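# Four arms open a pallet collar and seat it

## Task

Unfold the pallet collar into its open shape and set it down squarely on the pallet.

## Robot and tools

Robots: four identical Kinova Gen3 arms named arm1, arm2, arm3 and arm4. Each has seven revolute joints, a Robotiq 2F-85 two-finger gripper and a wrist camera. The hand reaches roughly 1.0 m from the joint-1 axis. Two room cameras, cam_high (wide view) and cam_low, are fixed and not on any arm.

Frames: one scene frame for everything, origin on the floor, +z up, metres. Arm feet (base_link) in that frame: arm1 at x=-0.434 y=-0.870 z=+0.802 quat_wxyz=(+0.731, +0.005, +0.002, +0.682); arm2 at x=+0.237 y=-0.879 z=+0.836 quat_wxyz=(+0.672, +0.004, +0.002, +0.740); arm3 at x=+1.000 y=-0.073 z=+0.834 quat_wxyz=(+0.086, +0.000, +0.001, -0.996); arm4 at x=-0.899 y=-0.147 z=+0.776 quat_wxyz=(+0.988, -0.007, +0.004, -0.155). Each foot looks along its own +x. The hand point sits between the finger pads, about 2 cm back from the tips (0.5 cm when wide open); its z axis runs along the fingers and the fingers separate along its y axis.

Tool move: one action for any subset of arms. Arguments arm1, arm2, arm3, arm4 each take an object for that arm only (an arm left out gets nothing new), plus optional cameras. Inside an arm's object: joints, a map of absolute joint targets by name (not offsets), and optional min_time_s, the shortest duration in seconds (0.1 to 8) for that arm's motions. Joint names, units radians except the gripper, and ranges: joint1_rad -69.115 to 69.115 (whole arm turns about the foot's vertical axis, positive clockwise from above, 0 points the arm along the foot's +x); joint2_rad -2.249 to 2.249 (shoulder, 0 upright, positive leans forward); joint3_rad -69.115 to 69.115 (upper-arm twist); joint4_rad -2.579 to 2.579 (elbow, 0 straight); joint5_rad -69.115 to 69.115 (forearm twist); joint6_rad -2.099 to 2.099 (wrist bend, 0 straight); joint7_rad -69.115 to 69.115 (hand roll, positive counter-clockwise seen from behind the hand); gripper_m 0 to 0.085 metres of fingertip gap. Each counts as done within ±0.01 (gripper ±0.003). Out-of-range values get the call refused; unknown keys make it invalid. Speeds cap at 1.39 rad/s for joints 1-4 and 1.22 rad/s for joints 5-7, with acceleration caps of 1 and 10 rad/s². All joints of one arm start and finish together, so the hand can sweep a wide path; a large move may still be unfinished when the result arrives. A joint you omit may still be driving toward an earlier target.

cameras: list of names from arm1_cam_wrist, arm2_cam_wrist, arm3_cam_wrist, arm4_cam_wrist, cam_high, cam_low, or ["all"]; [] gives none. An empty move (no arm) returns full state of every arm, all images and the scene number.

Tool wait: seconds from 0 to 10, optional cameras; commands nothing new. Tool zoom_image: camera plus region [x0, y0, x1, y1] in pixels of that camera's latest 896x504 image, origin top-left, at most 504 by 504. Tool read_manual only returns licence text. Tool finished_scene: scene = the current scene's number; irreversible, and the collar must remain correctly placed without help.

Results: a "move" line lists each arm sent a motion with "done" or its worst status word (e.g. time_out). joint_status per joint: off_target means it stopped short and may still push; time_out means it now holds where it stopped; not_followed means a collision check blocked the arm's joint targets (gripper still acts) and it may retry later. on_its_own lists things an arm did uncommanded. Arms under "as last shown" were not commanded and repeat earlier values. "pictures" names images in order; images may lag the state slightly. Joint velocities in rad/s, "within noise" meaning still. Joint torques per joint, positive toward larger angle, with per-arm offset and noise. Flange force: force on the gripper along hand x y z, biased and including held weight; "no reading" near singular poses or at start. A refused call or a stop during a call cancels the later move, wait and finished_scene calls in the same reply.

Hazards: the arms do not stop on contact and keep pushing. A strong squeeze between two arms, including a gripper closing on another arm's fingers, fails the scene; the safety check may react late and ignores finger-to-finger contact. Exceeding joint torque (104.5 N m joints 1-4, 51.3 N m joints 5-7, load included) or straying over 5 degrees from plan triggers a torque fault: that arm freezes 10 s and drops the rest of its commands. Motors heat when holding loads, stretched out, or straining; MOTOR HOT appears at 60 °C and at 75 °C the arm sags in an OVER-TEMPERATURE FAULT for 30-60 s, after which affected keys read limit_stop_at_motor_heat and need resending. Grip hardest by opening wide then closing to well under the object's width. Avoid gripping hard on parts resting on something, heavy twisting or fast swinging of loads, releasing moving parts, slamming, or striking fixed objects. Never let anything fall or leave the work area. Loose objects may occasionally be nudged by outside disturbances. The scene keeps running while you compose replies, holding your last command, so keep them brief.

Each tool is called after ">>>" as name([rows], argument=value, ...), one row to a line, values as JSON.

## Session

>>> move()

>>> zoom_image(camera="cam_high", region=[330, 120, 620, 370])

>>> zoom_image(camera="cam_low", region=[100, 130, 600, 400])

Scene clock: 0.00 s.
Joint torques (N m): no reading
Motor temperatures (°C): arm1=[29 36 30 35 42 39 39] | arm2=[31 33 31 39 35 42 39] | arm3=[30 35 31 32 34 43 42] | arm4=[33 40 30 32 37 39 43]
Flange force (N): no reading
Joint velocities: within noise
arm1.joint_positions: joint1_rad=-0.367 joint2_rad=-0.377 joint3_rad=-0.057 joint4_rad=+1.429 joint5_rad=-0.042 joint6_rad=+1.959 joint7_rad=+1.590 gripper_m=+0.085
arm1.joint_status: not commanded
arm1.hand: x=-0.4765 y=-0.7218 z=+1.3267 quat_wxyz=(-0.030, +0.829, -0.555, -0.063) (m; scene frame)
arm2.joint_positions: joint1_rad=+0.431 joint2_rad=-0.325 joint3_rad=-0.121 joint4_rad=+1.564 joint5_rad=-0.059 joint6_rad=+2.061 joint7_rad=+1.315 gripper_m=+0.085
arm2.joint_status: not commanded
arm2.hand: x=+0.2662 y=-0.7709 z=+1.3148 quat_wxyz=(+0.064, +0.528, -0.845, +0.049) (m; scene frame)
arm3.joint_positions: joint1_rad=+0.096 joint2_rad=-0.467 joint3_rad=-0.112 joint4_rad=+1.431 joint5_rad=-0.009 joint6_rad=+1.934 joint7_rad=+1.197 gripper_m=+0.085
arm3.joint_status: not commanded
arm3.hand: x=+0.8569 y=-0.0903 z=+1.3719 quat_wxyz=(-0.012, -0.988, +0.093, +0.121) (m; scene frame)
arm4.joint_positions: joint1_rad=-0.491 joint2_rad=-0.360 joint3_rad=-0.101 joint4_rad=+1.548 joint5_rad=-0.046 joint6_rad=+1.971 joint7_rad=+1.689 gripper_m=+0.085
arm4.joint_status: not commanded
arm4.hand: x=-0.7613 y=-0.1078 z=+1.2588 quat_wxyz=(+0.016, +0.203, -0.979, +0.002) (m; scene frame)
pictures: arm1_cam_wrist, arm2_cam_wrist, arm3_cam_wrist, arm4_cam_wrist, cam_high, cam_low

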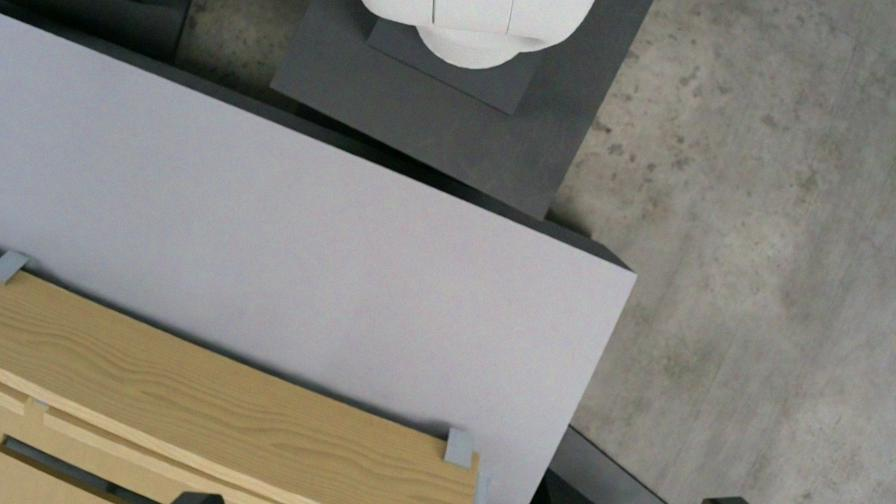

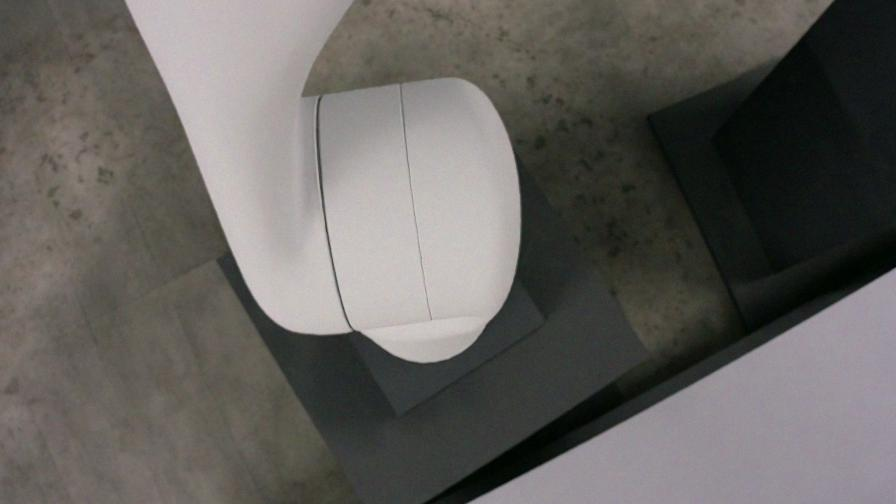

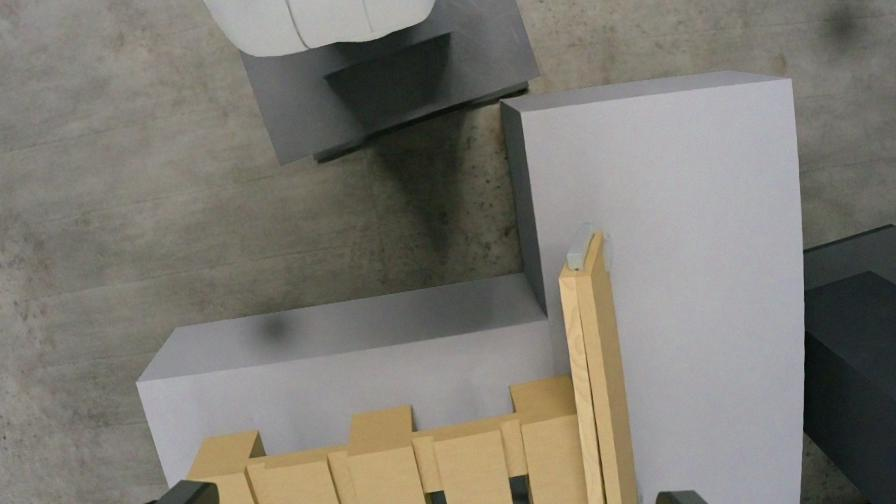

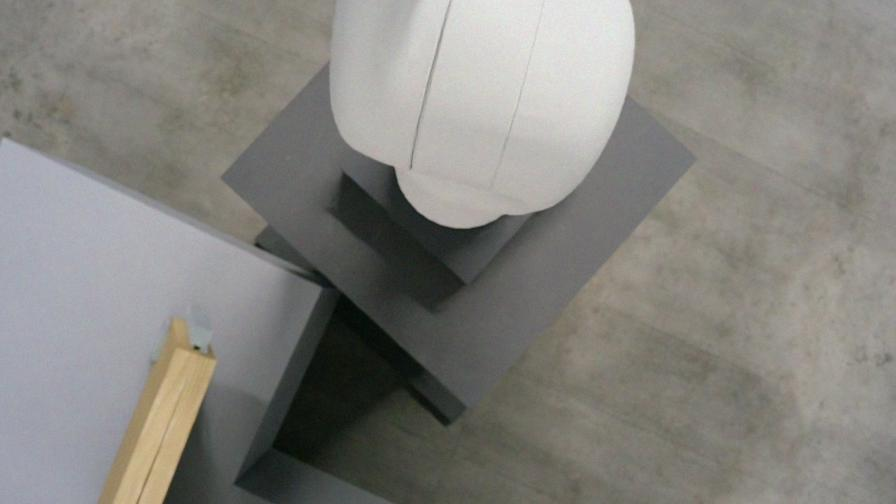

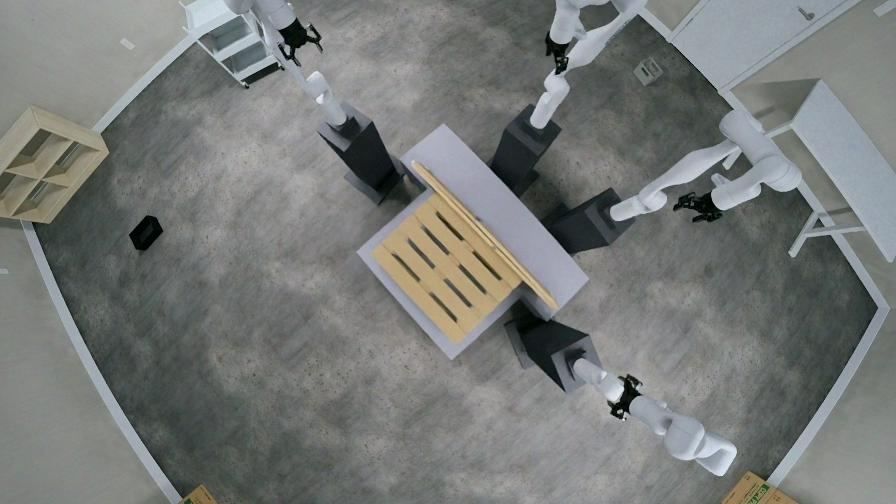

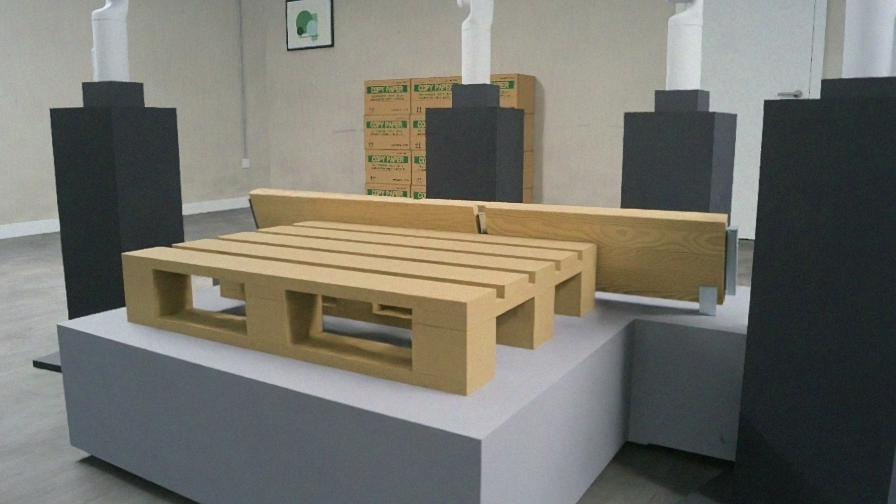

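Scaled by 1.738 from the camera's 896x504 image, which has a finer 1280x720 frame.

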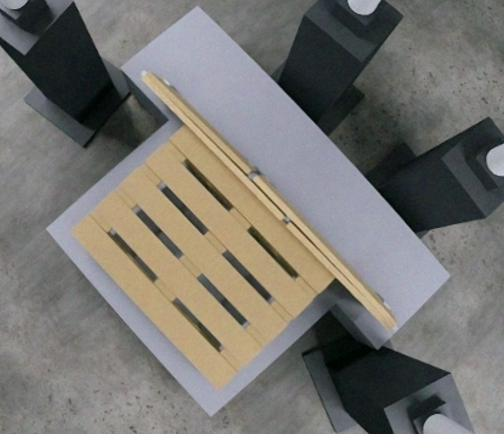

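Scaled by 1.008 from the camera's 896x504 image, which has a finer 1280x720 frame.

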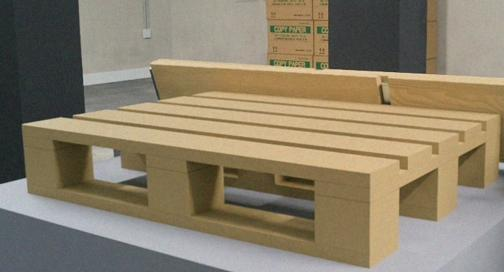

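>>> move(arm2={"joints": {"joint1_rad": -0.3387, "joint2_rad": 1.0973, "joint3_rad": 0, "joint4_rad": 1.1686, "joint5_rad": 0, "joint6_rad": 0.8756, "joint7_rad": -0.4365}, "min_time_s": 4}, arm3={"joints": {"joint1_rad": -0.2668, "joint2_rad": 1.0002, "joint3_rad": 0, "joint4_rad": 1.4149, "joint5_rad": 0, "joint6_rad": 0.7265, "joint7_rad": 1.1514}, "min_time_s": 4}, arm4={"joints": {"joint1_rad": -0.0965, "joint2_rad": 0.8906, "joint3_rad": 0, "joint4_rad": 1.4304, "joint5_rad": 0, "joint6_rad": 0.8206, "joint7_rad": -1.356}, "min_time_s": 4}, cameras=["arm2_cam_wrist", "arm3_cam_wrist", "arm4_cam_wrist"])

Scene clock: 89.37 s.
Joint torques (N m): arm1=[0.18 -1.91 0.23 -8.62 0.12 -0.47 -0.22] | arm2=[-0.49 -25.37 0.38 -9 -0.13 -0.17 -0.17] | arm3=[1.02 -24.3 -0.59 -5.19 0.01 0.48 0.46] | arm4=[0.76 -22.59 1.09 -5.84 -0.06 0.07 -0.16]
Motor temperatures (°C): arm1=[29 35 30 35 42 39 39] | arm2=[31 32 31 39 35 42 39] | arm3=[30 34 31 32 34 43 41] | arm4=[33 40 30 33 37 39 43]
Flange force (N): arm1=[-2.1 0.0 0.5] | arm2=[-4.3 -7.9 0.7] | arm3=[-2.6 4.1 2.9] | arm4=[3.3 0.4 0.3]
move: arm2 done; arm3 done; arm4 done
Joint velocities: within noise
arm1: as last shown
arm2.joint_positions: joint1_rad=-0.339 joint2_rad=+1.097 joint3_rad=+0.000 joint4_rad=+1.169 joint5_rad=+0.000 joint6_rad=+0.876 joint7_rad=-0.437 gripper_m=+0.085
arm2.joint_status: all done
arm2.hand: x=-0.0009 y=-0.3101 z=+0.8039 quat_wxyz=(+0.004, -0.001, -1.000, -0.001) (m; scene frame)
arm3.joint_positions: joint1_rad=-0.267 joint2_rad=+1.000 joint3_rad=+0.000 joint4_rad=+1.415 joint5_rad=+0.000 joint6_rad=+0.727 joint7_rad=+1.151 gripper_m=+0.085
arm3.joint_status: all done
arm3.hand: x=+0.4798 y=-0.2898 z=+0.7994 quat_wxyz=(+0.001, -1.000, -0.010, +0.000) (m; scene frame)
arm4.joint_positions: joint1_rad=-0.096 joint2_rad=+0.891 joint3_rad=+0.000 joint4_rad=+1.430 joint5_rad=+0.000 joint6_rad=+0.821 joint7_rad=-1.356 gripper_m=+0.085
arm4.joint_status: all done
arm4.hand: x=-0.3600 y=-0.2896 z=+0.7961 quat_wxyz=(-0.006, -1.000, +0.000, +0.005) (m; scene frame)
pictures: arm2_cam_wrist, arm3_cam_wrist, arm4_cam_wrist

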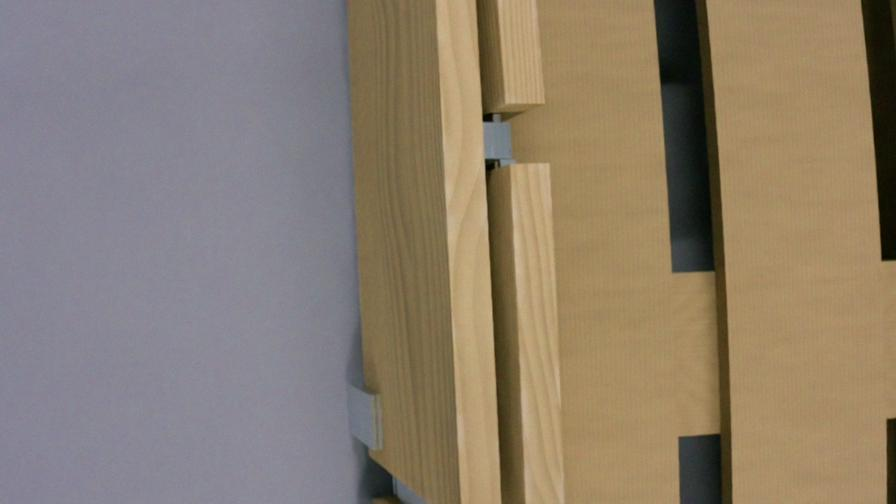

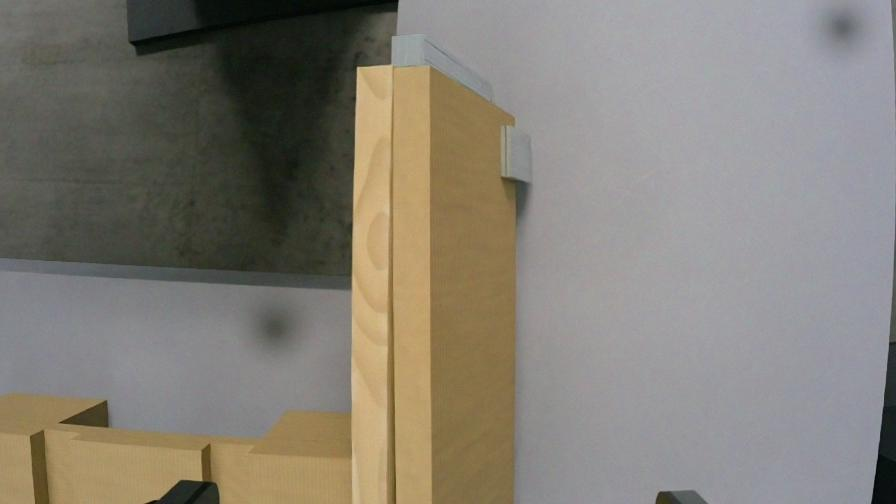

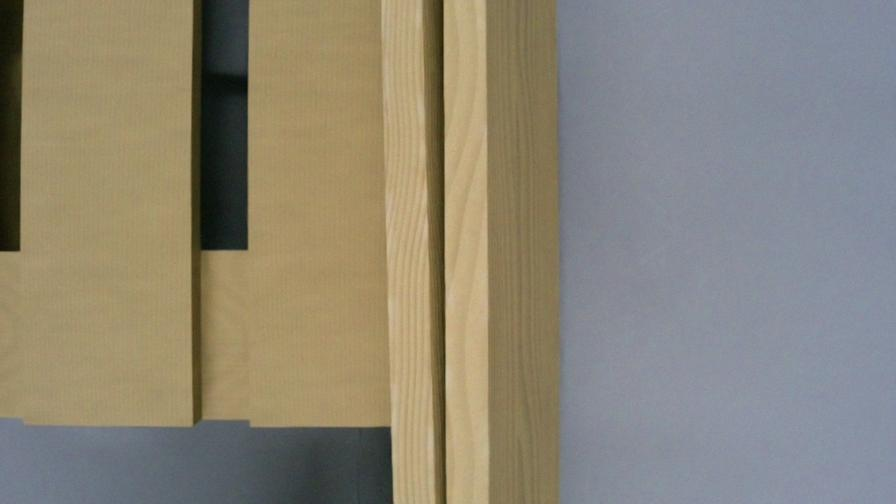

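>>> zoom_image(camera="arm2_cam_wrist", region=[330, 0, 580, 504])

>>> zoom_image(camera="arm4_cam_wrist", region=[340, 0, 590, 504])

>>> zoom_image(camera="arm3_cam_wrist", region=[320, 0, 570, 504])

Scaled by 1.000.

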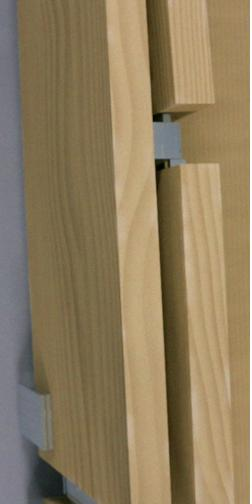

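Scaled by 1.000.

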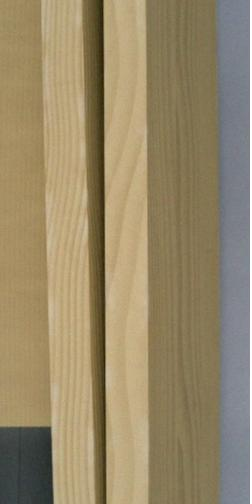

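Scaled by 1.000.

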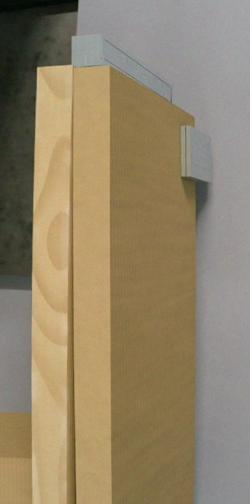

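>>> move(cameras=["arm2_cam_wrist", "arm3_cam_wrist", "arm4_cam_wrist", "cam_high", "cam_low"])

Scene clock: 242.03 s.
Joint torques (N m): arm1=[0.14 -1.85 0.14 -8.62 0.09 -0.39 -0.23] | arm2=[-0.48 -25.39 0.36 -9.03 -0.11 -0.16 -0.17] | arm3=[1.01 -24.31 -0.59 -5.18 0.04 0.44 0.44] | arm4=[0.71 -22.56 1.04 -5.81 -0.06 0.04 -0.17]
Motor temperatures (°C): arm1=[29 35 30 35 42 39 39] | arm2=[31 34 30 39 35 42 40] | arm3=[30 35 31 32 34 43 41] | arm4=[33 40 30 32 37 39 43]
Flange force (N): arm1=[-2.0 -0.4 0.8] | arm2=[-4.3 -8.0 0.8] | arm3=[-2.8 4.1 2.9] | arm4=[3.4 0.6 0.2]
Joint velocities: within noise
arm1.joint_positions: joint1_rad=-0.367 joint2_rad=-0.377 joint3_rad=-0.057 joint4_rad=+1.429 joint5_rad=-0.042 joint6_rad=+1.959 joint7_rad=+1.590 gripper_m=+0.085
arm1.joint_status: not commanded
arm1.hand: x=-0.4765 y=-0.7218 z=+1.3267 quat_wxyz=(-0.030, +0.829, -0.555, -0.063) (m; scene frame)
arm2.joint_positions: joint1_rad=-0.339 joint2_rad=+1.097 joint3_rad=+0.000 joint4_rad=+1.169 joint5_rad=+0.000 joint6_rad=+0.876 joint7_rad=-0.437 gripper_m=+0.085
arm2.joint_status: all done
arm2.hand: x=-0.0009 y=-0.3101 z=+0.8038 quat_wxyz=(+0.004, -0.001, -1.000, -0.001) (m; scene frame)
arm3.joint_positions: joint1_rad=-0.267 joint2_rad=+1.000 joint3_rad=+0.000 joint4_rad=+1.415 joint5_rad=+0.000 joint6_rad=+0.727 joint7_rad=+1.151 gripper_m=+0.085
arm3.joint_status: all done
arm3.hand: x=+0.4798 y=-0.2898 z=+0.7994 quat_wxyz=(+0.001, -1.000, -0.010, +0.000) (m; scene frame)
arm4.joint_positions: joint1_rad=-0.096 joint2_rad=+0.891 joint3_rad=+0.000 joint4_rad=+1.430 joint5_rad=+0.000 joint6_rad=+0.821 joint7_rad=-1.356 gripper_m=+0.085
arm4.joint_status: all done
arm4.hand: x=-0.3601 y=-0.2896 z=+0.7961 quat_wxyz=(-0.006, -1.000, +0.000, +0.005) (m; scene frame)
pictures: arm2_cam_wrist, arm3_cam_wrist, arm4_cam_wrist, cam_high, cam_low

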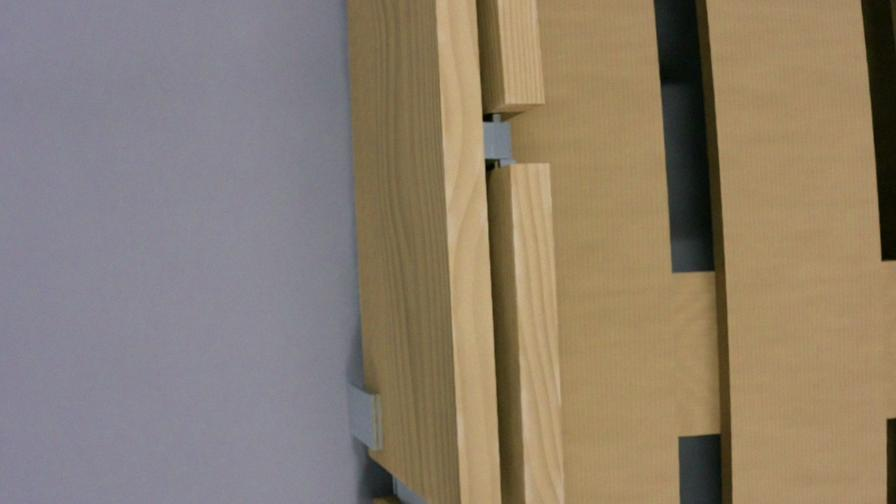

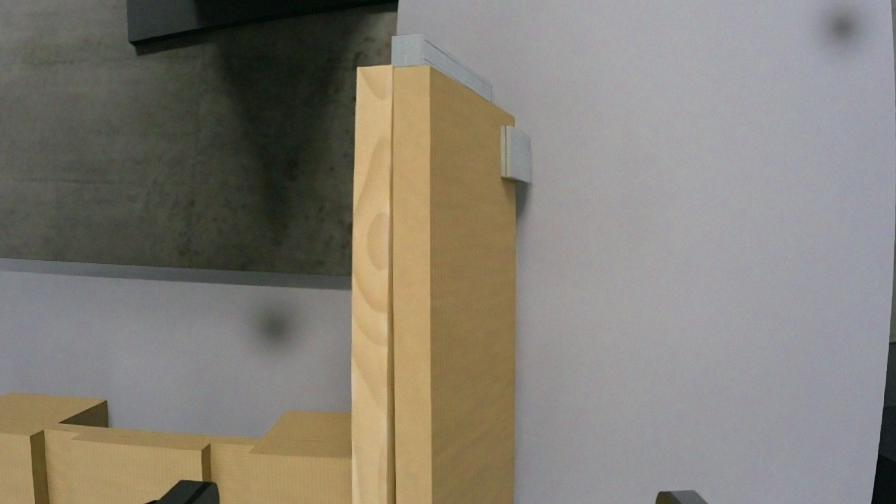

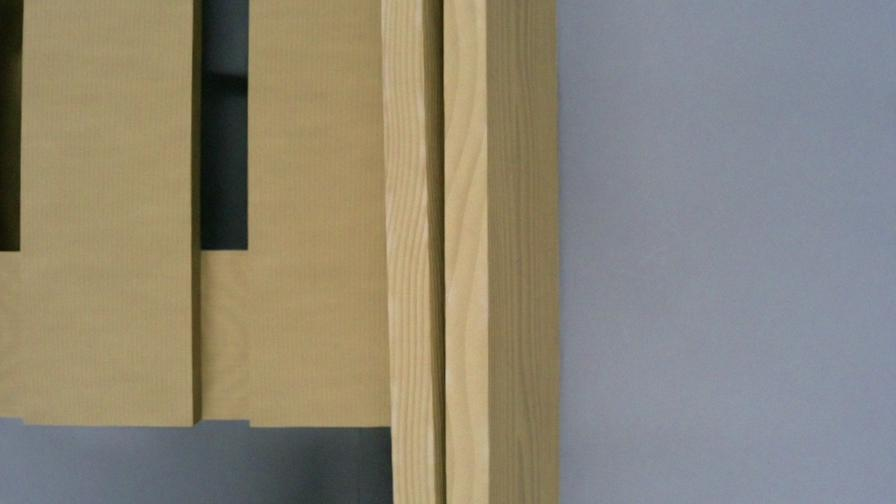

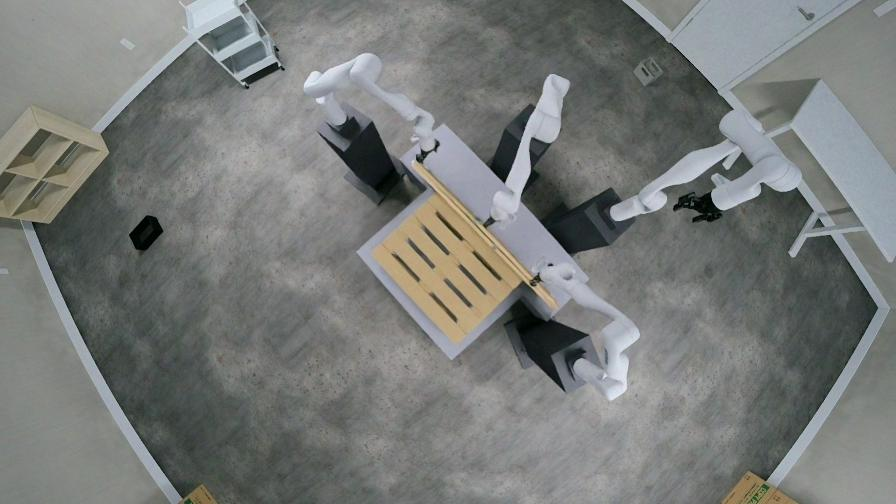

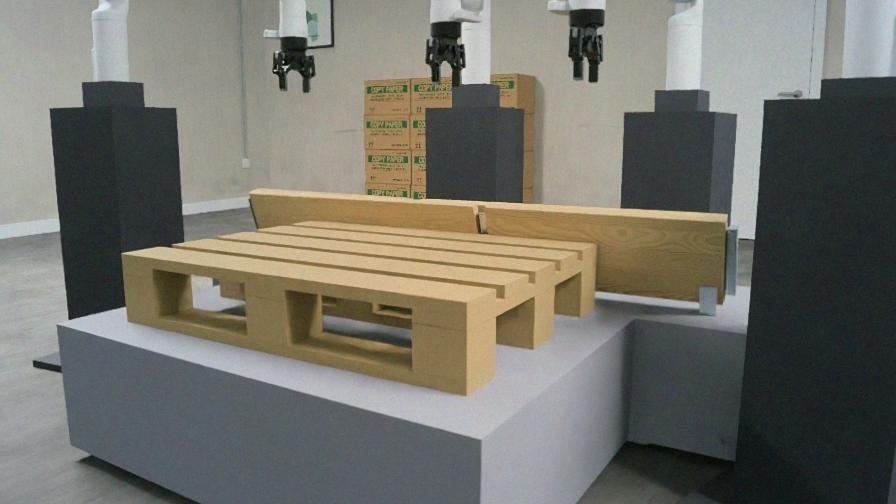

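>>> move(arm2={"joints": {"joint1_rad": -0.383, "joint2_rad": 1.6527, "joint3_rad": 0, "joint4_rad": 0.6717, "joint5_rad": 0, "joint6_rad": 0.8172, "joint7_rad": -0.4348, "gripper_m": 0.085}, "min_time_s": 4}, arm3={"joints": {"joint1_rad": -0.214, "joint2_rad": 1.5067, "joint3_rad": 0, "joint4_rad": 1.1264, "joint5_rad": 0, "joint6_rad": 0.5085, "joint7_rad": 1.2141, "gripper_m": 0.085}, "min_time_s": 4}, arm4={"joints": {"joint1_rad": -0.0948, "joint2_rad": 1.3584, "joint3_rad": 0, "joint4_rad": 1.3, "joint5_rad": 0, "joint6_rad": 0.4832, "joint7_rad": -1.3243, "gripper_m": 0.085}, "min_time_s": 4}, cameras=["arm2_cam_wrist", "arm3_cam_wrist", "arm4_cam_wrist"])

Scene clock: 402.40 s.
Joint torques (N m): arm1=[0.24 -1.92 0.13 -8.54 0.09 -0.47 -0.22] | arm2=[-0.47 -27.1 0.47 -8.63 -0.1 -0.16 -0.18] | arm3=[0.97 -25.84 -0.54 -3.66 0.05 0.44 0.44] | arm4=[0.74 -24.11 1.12 -3.49 -0.01 0.01 -0.2]
Motor temperatures (°C): arm1=[29 35 30 35 42 38 39] | arm2=[31 35 30 39 35 42 40] | arm3=[30 36 31 32 34 43 41] | arm4=[33 41 30 32 37 39 43]
Flange force (N): arm1=[-2.2 -0.4 0.2] | arm2=[-6.2 -12.7 -4.7] | arm3=[-2.3 3.6 4.3] | arm4=[3.0 0.6 1.4]
move: arm2 done; arm3 done; arm4 done
Joint velocities: within noise
arm1: as last shown
arm2.joint_positions: joint1_rad=-0.383 joint2_rad=+1.653 joint3_rad=+0.000 joint4_rad=+0.672 joint5_rad=+0.000 joint6_rad=+0.817 joint7_rad=-0.435 gripper_m=+0.085
arm2.joint_status: all done
arm2.hand: x=-0.0429 y=-0.2916 z=+0.5641 quat_wxyz=(+0.004, +0.022, -1.000, -0.001) (m; scene frame)
arm3.joint_positions: joint1_rad=-0.214 joint2_rad=+1.507 joint3_rad=+0.000 joint4_rad=+1.126 joint5_rad=+0.000 joint6_rad=+0.508 joint7_rad=+1.214 gripper_m=+0.085
arm3.joint_status: all done
arm3.hand: x=+0.4600 y=-0.2653 z=+0.5595 quat_wxyz=(+0.001, -1.000, -0.015, +0.000) (m; scene frame)
arm4.joint_positions: joint1_rad=-0.095 joint2_rad=+1.358 joint3_rad=+0.000 joint4_rad=+1.300 joint5_rad=+0.000 joint6_rad=+0.483 joint7_rad=-1.324 gripper_m=+0.085
arm4.joint_status: all done
arm4.hand: x=-0.3624 y=-0.2936 z=+0.5562 quat_wxyz=(-0.006, -1.000, -0.015, +0.005) (m; scene frame)
pictures: arm2_cam_wrist, arm3_cam_wrist, arm4_cam_wrist

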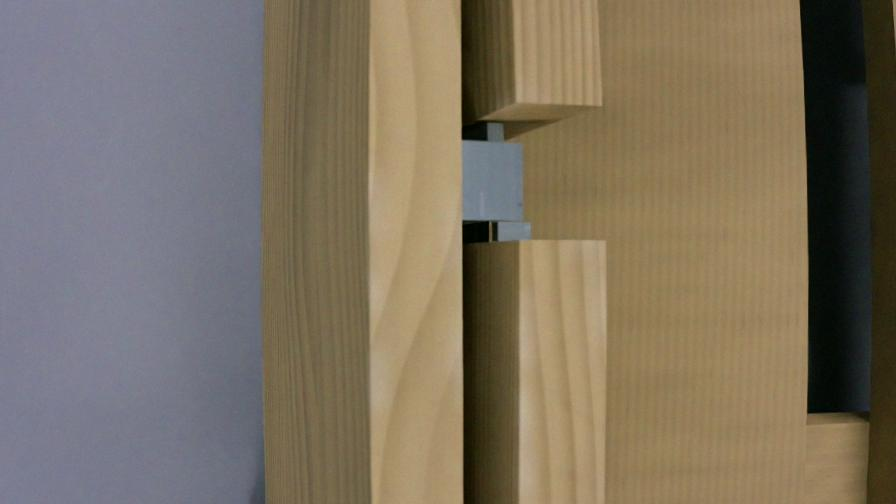

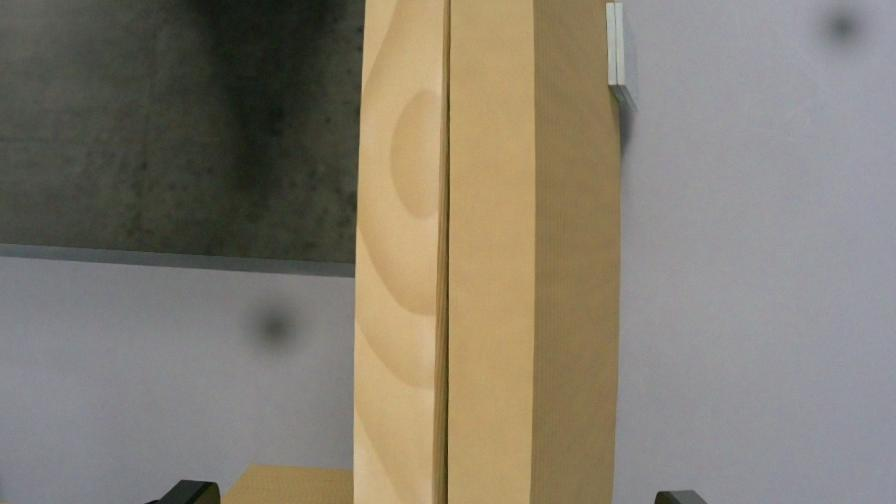

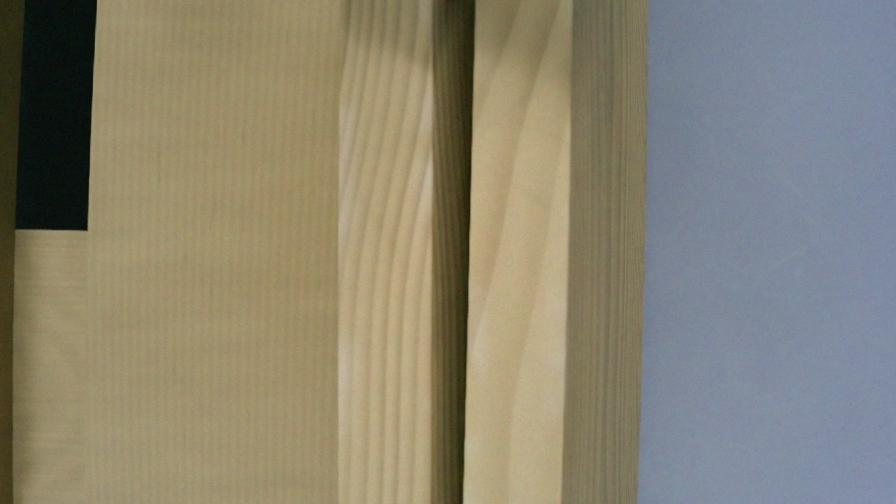

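>>> move(arm2={"joints": {"joint1_rad": -0.383, "joint2_rad": 1.8333, "joint3_rad": 0, "joint4_rad": 0.4286, "joint5_rad": 0, "joint6_rad": 0.8797, "joint7_rad": -0.4348, "gripper_m": 0.085}, "min_time_s": 3}, arm3={"joints": {"joint1_rad": -0.2221, "joint2_rad": 1.6526, "joint3_rad": 0, "joint4_rad": 0.9725, "joint5_rad": 0, "joint6_rad": 0.5165, "joint7_rad": 1.2061, "gripper_m": 0.085}, "min_time_s": 3}, arm4={"joints": {"joint1_rad": -0.0826, "joint2_rad": 1.4949, "joint3_rad": 0, "joint4_rad": 1.1865, "joint5_rad": 0, "joint6_rad": 0.4603, "joint7_rad": -1.3121, "gripper_m": 0.085}, "min_time_s": 3}, cameras=["arm2_cam_wrist", "arm3_cam_wrist", "arm4_cam_wrist", "cam_low"])

Scene clock: 430.63 s.
Joint torques (N m): arm1=[0.14 -1.9 0.03 -8.56 0.16 -0.45 -0.22] | arm2=[-0.51 -26.87 0.43 -9.06 -0.12 -0.14 -0.21] | arm3=[0.99 -25.92 -0.53 -3.74 0.06 0.46 0.45] | arm4=[0.73 -24.32 1.09 -3.31 -0.03 0.06 -0.22]
Motor temperatures (°C): arm1=[29 35 30 35 42 38 39] | arm2=[31 35 30 39 35 42 40] | arm3=[30 36 31 32 34 43 41] | arm4=[33 41 30 32 37 39 43]
Flange force (N): arm1=[-2.1 -0.6 0.4] | arm2=no reading | arm3=[-2.5 3.7 4.9] | arm4=[2.9 0.7 1.8]
move: arm2 done; arm3 done; arm4 done
Joint velocities: within noise
arm1: as last shown
arm2.joint_positions: joint1_rad=-0.383 joint2_rad=+1.833 joint3_rad=+0.000 joint4_rad=+0.429 joint5_rad=+0.000 joint6_rad=+0.880 joint7_rad=-0.435 gripper_m=+0.085
arm2.joint_status: all done
arm2.hand: x=-0.0434 y=-0.2915 z=+0.5041 quat_wxyz=(+0.004, +0.022, -1.000, -0.001) (m; scene frame)
arm3.joint_positions: joint1_rad=-0.222 joint2_rad=+1.653 joint3_rad=+0.000 joint4_rad=+0.973 joint5_rad=+0.000 joint6_rad=+0.516 joint7_rad=+1.206 gripper_m=+0.085
arm3.joint_status: all done
arm3.hand: x=+0.4601 y=-0.2702 z=+0.4994 quat_wxyz=(+0.001, -1.000, -0.015, +0.000) (m; scene frame)
arm4.joint_positions: joint1_rad=-0.083 joint2_rad=+1.495 joint3_rad=+0.000 joint4_rad=+1.186 joint5_rad=+0.000 joint6_rad=+0.460 joint7_rad=-1.312 gripper_m=+0.085
arm4.joint_status: all done
arm4.hand: x=-0.3631 y=-0.3013 z=+0.4962 quat_wxyz=(-0.006, -1.000, -0.015, +0.005) (m; scene frame)
pictures: arm2_cam_wrist, arm3_cam_wrist, arm4_cam_wrist, cam_low

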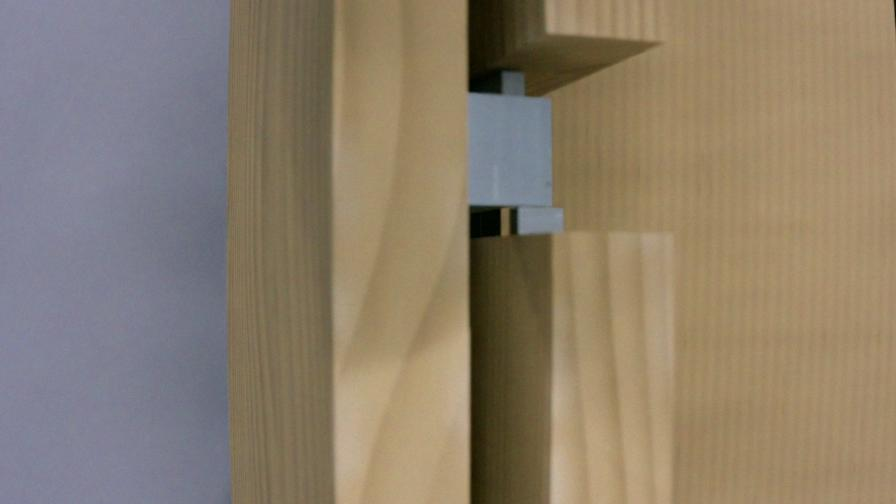

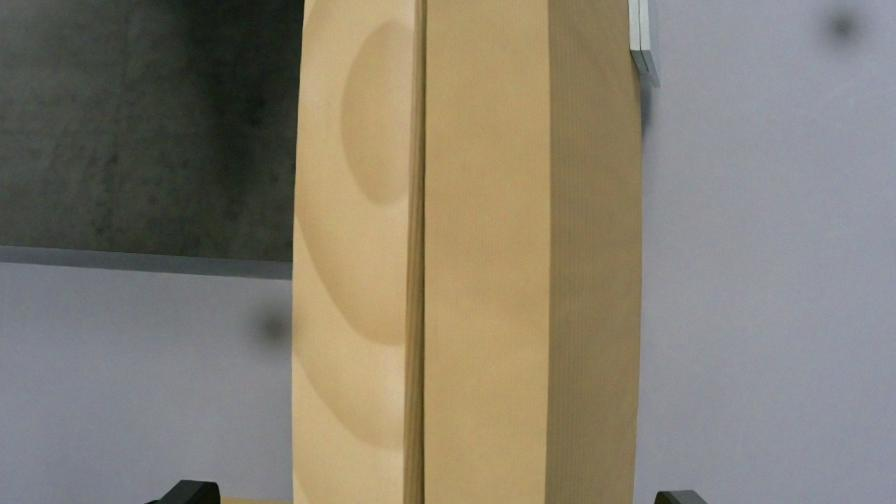

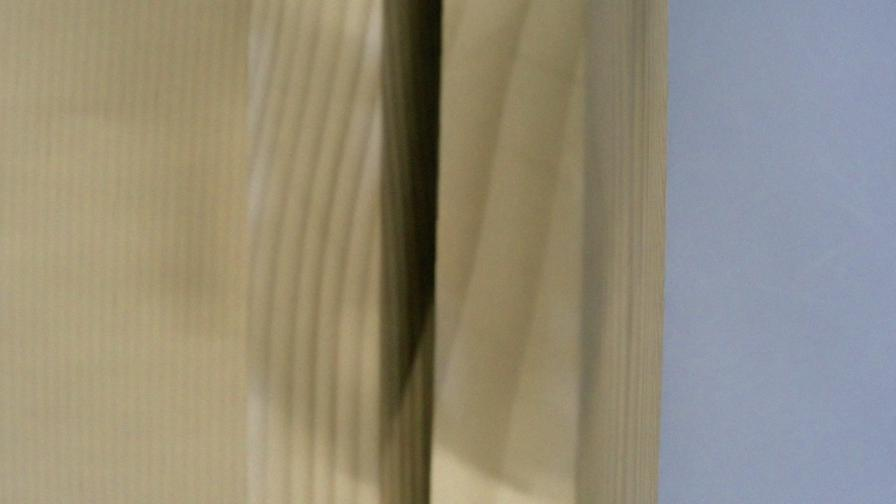

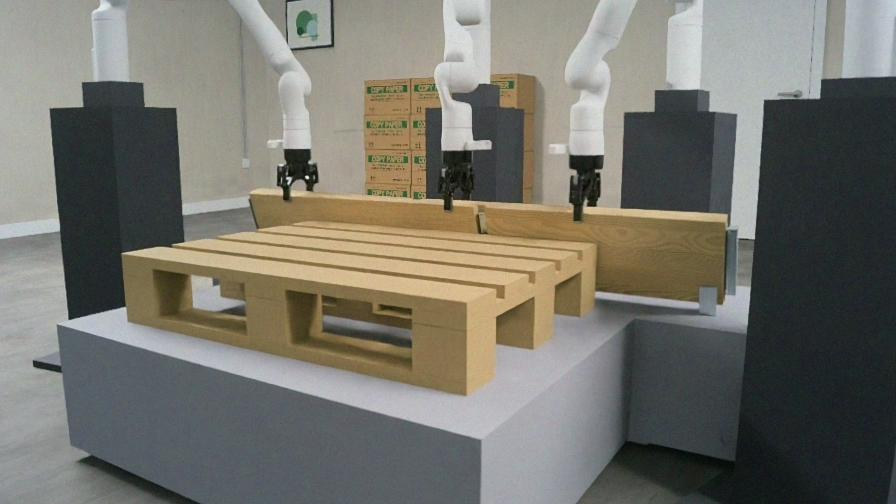

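>>> move(arm2={"joints": {"joint1_rad": -0.4197, "joint2_rad": 1.6973, "joint3_rad": 0, "joint4_rad": 0.8276, "joint5_rad": 0, "joint6_rad": 0.6168, "joint7_rad": -0.4715, "gripper_m": 0.062}, "min_time_s": 6}, arm3={"joints": {"joint1_rad": -0.3176, "joint2_rad": 1.6839, "joint3_rad": 0, "joint4_rad": 0.8451, "joint5_rad": 0, "joint6_rad": 0.6126, "joint7_rad": 1.1106, "gripper_m": 0.062}, "min_time_s": 6}, arm4={"joints": {"joint1_rad": 0.0156, "joint2_rad": 1.506, "joint3_rad": 0, "joint4_rad": 1.1101, "joint5_rad": 0, "joint6_rad": 0.5255, "joint7_rad": -1.2139, "gripper_m": 0.062}, "min_time_s": 6}, cameras=["arm2_cam_wrist", "arm3_cam_wrist", "arm4_cam_wrist", "cam_low"])

Scene clock: 493.63 s.
Joint torques (N m): arm1=[0.19 -1.86 0.18 -8.68 0.15 -0.43 -0.21] | arm2=[-0.51 -25.76 0.44 -7.25 -0.09 -0.17 -0.18] | arm3=[0.94 -26.62 -0.55 -4.42 0.03 0.44 0.48] | arm4=[0.71 -24.86 1.17 -3.87 -0.09 0.03 -0.22]
Motor temperatures (°C): arm1=[29 35 30 35 42 38 39] | arm2=[31 35 30 39 35 42 40] | arm3=[30 36 31 32 34 43 41] | arm4=[33 41 30 32 37 39 43]
Flange force (N): arm1=[-1.9 -0.1 1.0] | arm2=[-5.3 -9.3 -4.6] | arm3=[-3.5 4.4 5.4] | arm4=[3.0 1.1 1.7]
move: arm2 done; arm3 done; arm4 done
Joint velocities: within noise
arm1: as last shown
arm2.joint_positions: joint1_rad=-0.420 joint2_rad=+1.697 joint3_rad=+0.000 joint4_rad=+0.828 joint5_rad=+0.000 joint6_rad=+0.617 joint7_rad=-0.472 gripper_m=+0.062
arm2.joint_status: all done
arm2.hand: x=-0.0403 y=-0.3450 z=+0.5040 quat_wxyz=(+0.004, +0.022, -1.000, -0.001) (m; scene frame)
arm3.joint_positions: joint1_rad=-0.318 joint2_rad=+1.684 joint3_rad=+0.000 joint4_rad=+0.845 joint5_rad=+0.000 joint6_rad=+0.613 joint7_rad=+1.111 gripper_m=+0.062
arm3.joint_status: all done
arm3.hand: x=+0.4600 y=-0.3322 z=+0.5023 quat_wxyz=(+0.001, -1.000, -0.015, +0.000) (m; scene frame)
arm4.joint_positions: joint1_rad=+0.016 joint2_rad=+1.506 joint3_rad=+0.000 joint4_rad=+1.110 joint5_rad=+0.000 joint6_rad=+0.525 joint7_rad=-1.214 gripper_m=+0.062
arm4.joint_status: all done
arm4.hand: x=-0.3630 y=-0.3592 z=+0.5019 quat_wxyz=(-0.006, -1.000, -0.015, +0.005) (m; scene frame)
pictures: arm2_cam_wrist, arm3_cam_wrist, arm4_cam_wrist, cam_low

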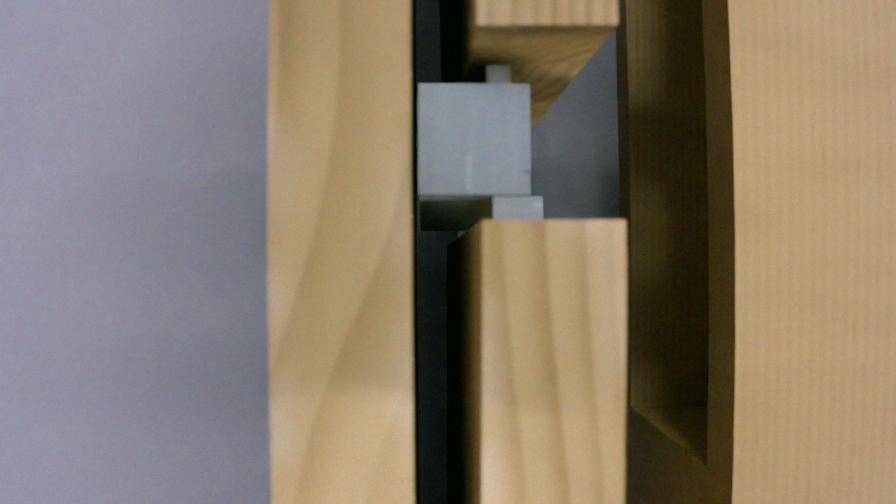

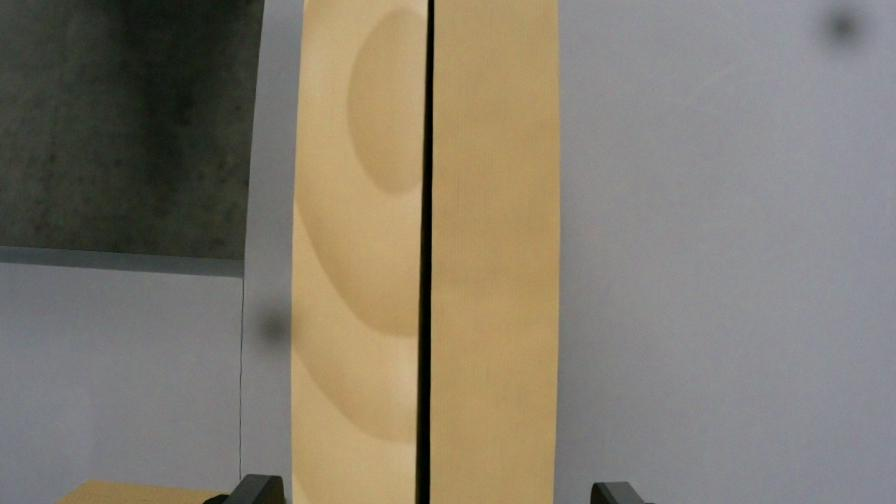

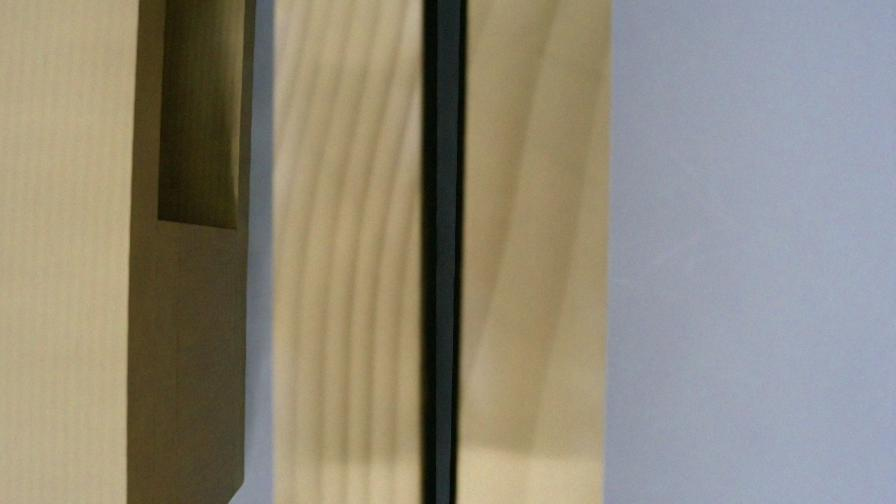

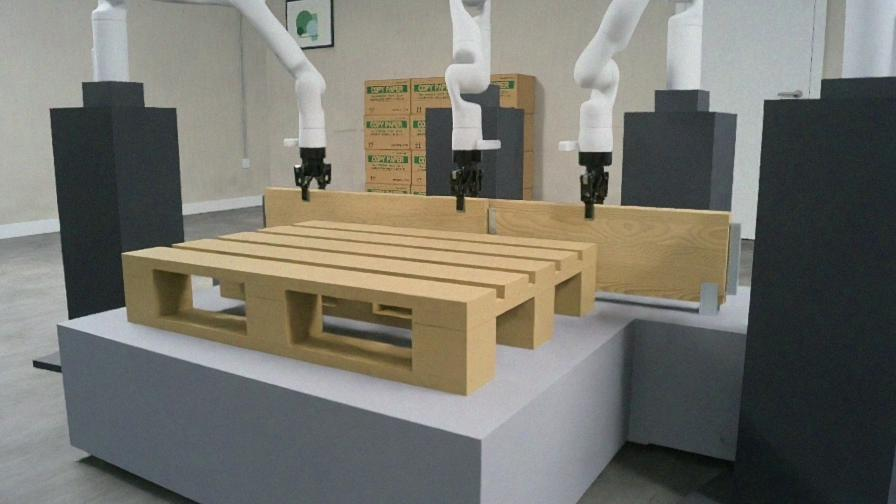

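>>> move(arm2={"joints": {"joint1_rad": -0.4197, "joint2_rad": 1.5488, "joint3_rad": 0, "joint4_rad": 0.9885, "joint5_rad": 0, "joint6_rad": 0.6043, "joint7_rad": -0.4715, "gripper_m": 0.062}, "min_time_s": 3})

>>> move(arm2={"joints": {"joint1_rad": -0.539, "joint2_rad": 1.586, "joint3_rad": 0, "joint4_rad": 0.8684, "joint5_rad": 0, "joint6_rad": 0.6872, "joint7_rad": -0.5908, "gripper_m": 0.05}, "min_time_s": 3}, cameras=["arm2_cam_wrist", "cam_low", "arm4_cam_wrist"])

Scene clock: 655.60 s.
Joint torques (N m): arm1=[0.18 -1.83 0.14 -8.58 0.1 -0.45 -0.23] | arm2=[-0.52 -25.75 0.43 -7.17 -0.09 -0.16 -0.21] | arm3=[0.98 -26.61 -0.56 -4.4 0.03 0.45 0.45] | arm4=[0.7 -24.86 1.2 -3.77 -0.09 0.04 -0.15]
Motor temperatures (°C): arm1=[29 35 30 35 42 38 39] | arm2=[31 40 30 39 35 42 40] | arm3=[30 36 31 32 34 43 41] | arm4=[33 41 30 33 37 38 43]
Flange force (N): arm1=[-1.9 -0.4 0.5] | arm2=[-5.0 -8.3 -3.2] | arm3=[-3.5 4.4 5.4] | arm4=[3.4 1.2 1.9]
move: arm2 done
Joint velocities: within noise
arm1, arm3, arm4: as last shown
arm2.joint_positions: joint1_rad=-0.420 joint2_rad=+1.549 joint3_rad=+0.000 joint4_rad=+0.989 joint5_rad=+0.000 joint6_rad=+0.604 joint7_rad=-0.472 gripper_m=+0.062
arm2.joint_status: all done
arm2.hand: x=-0.0399 y=-0.3451 z=+0.5641 quat_wxyz=(+0.004, +0.022, -1.000, -0.001) (m; scene frame)
pictures: none

Scene clock: 658.90 s.
Joint torques (N m): arm1=[0.18 -1.81 0.16 -8.56 0.08 -0.42 -0.2] | arm2=[-0.51 -26.39 0.45 -7.77 -0.11 -0.19 -0.19] | arm3=[0.96 -26.59 -0.51 -4.45 0 0.46 0.46] | arm4=[0.83 -24.89 1.11 -3.85 -0.06 0.05 -0.17]
Motor temperatures (°C): arm1=[29 35 30 35 42 38 39] | arm2=[31 40 30 39 35 42 40] | arm3=[30 36 31 32 34 43 41] | arm4=[33 41 30 33 37 38 43]
Flange force (N): arm1=[-2.0 -0.2 0.5] | arm2=[-6.4 -8.6 -3.5] | arm3=[-3.2 4.3 5.2] | arm4=[3.2 0.9 1.8]
move: arm2 done
Joint velocities: within noise
arm1, arm3, arm4: as last shown
arm2.joint_positions: joint1_rad=-0.539 joint2_rad=+1.586 joint3_rad=+0.000 joint4_rad=+0.868 joint5_rad=+0.000 joint6_rad=+0.687 joint7_rad=-0.591 gripper_m=+0.050
arm2.joint_status: all done
arm2.hand: x=-0.1138 y=-0.3647 z=+0.5646 quat_wxyz=(+0.004, +0.022, -1.000, -0.001) (m; scene frame)
pictures: arm2_cam_wrist, arm4_cam_wrist, cam_low

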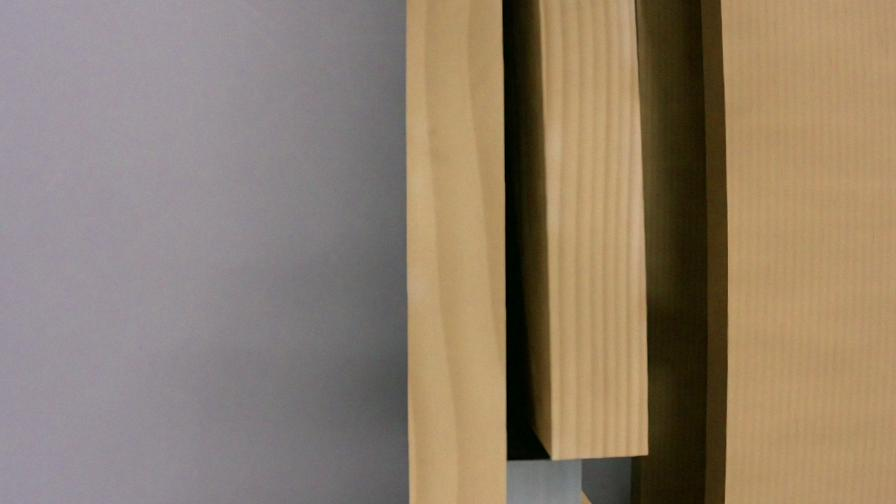

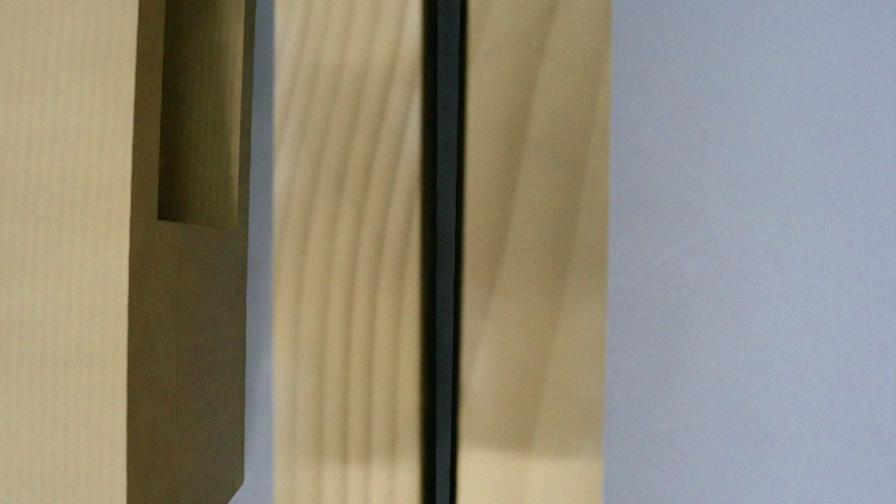

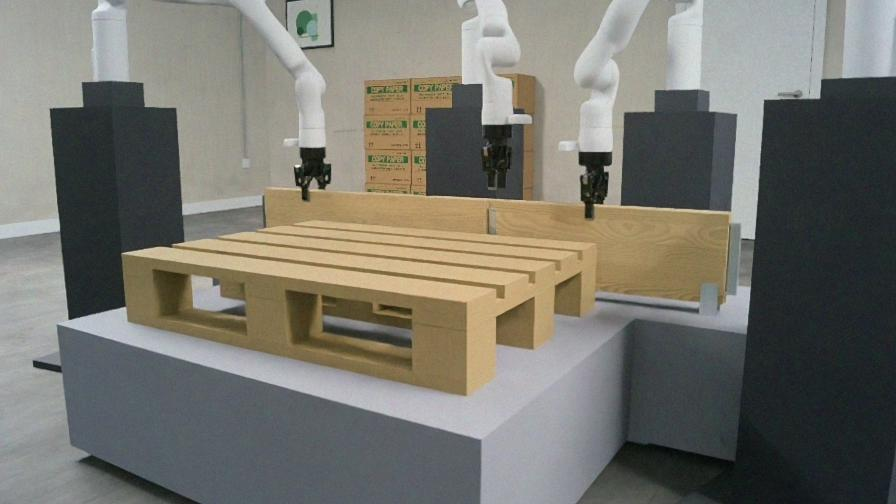

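>>> zoom_image(camera="cam_low", region=[440, 130, 550, 250])

Scaled by 4.200 from the camera's 896x504 image, which has a finer 1280x720 frame.

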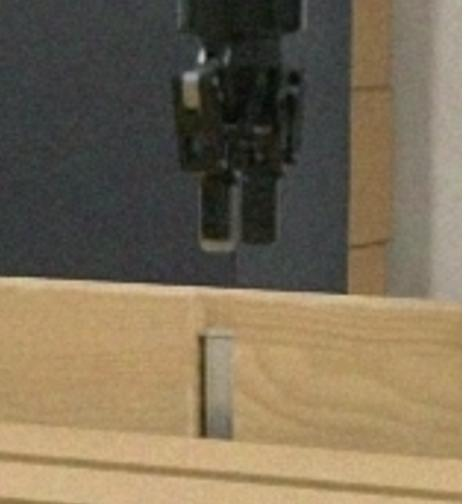

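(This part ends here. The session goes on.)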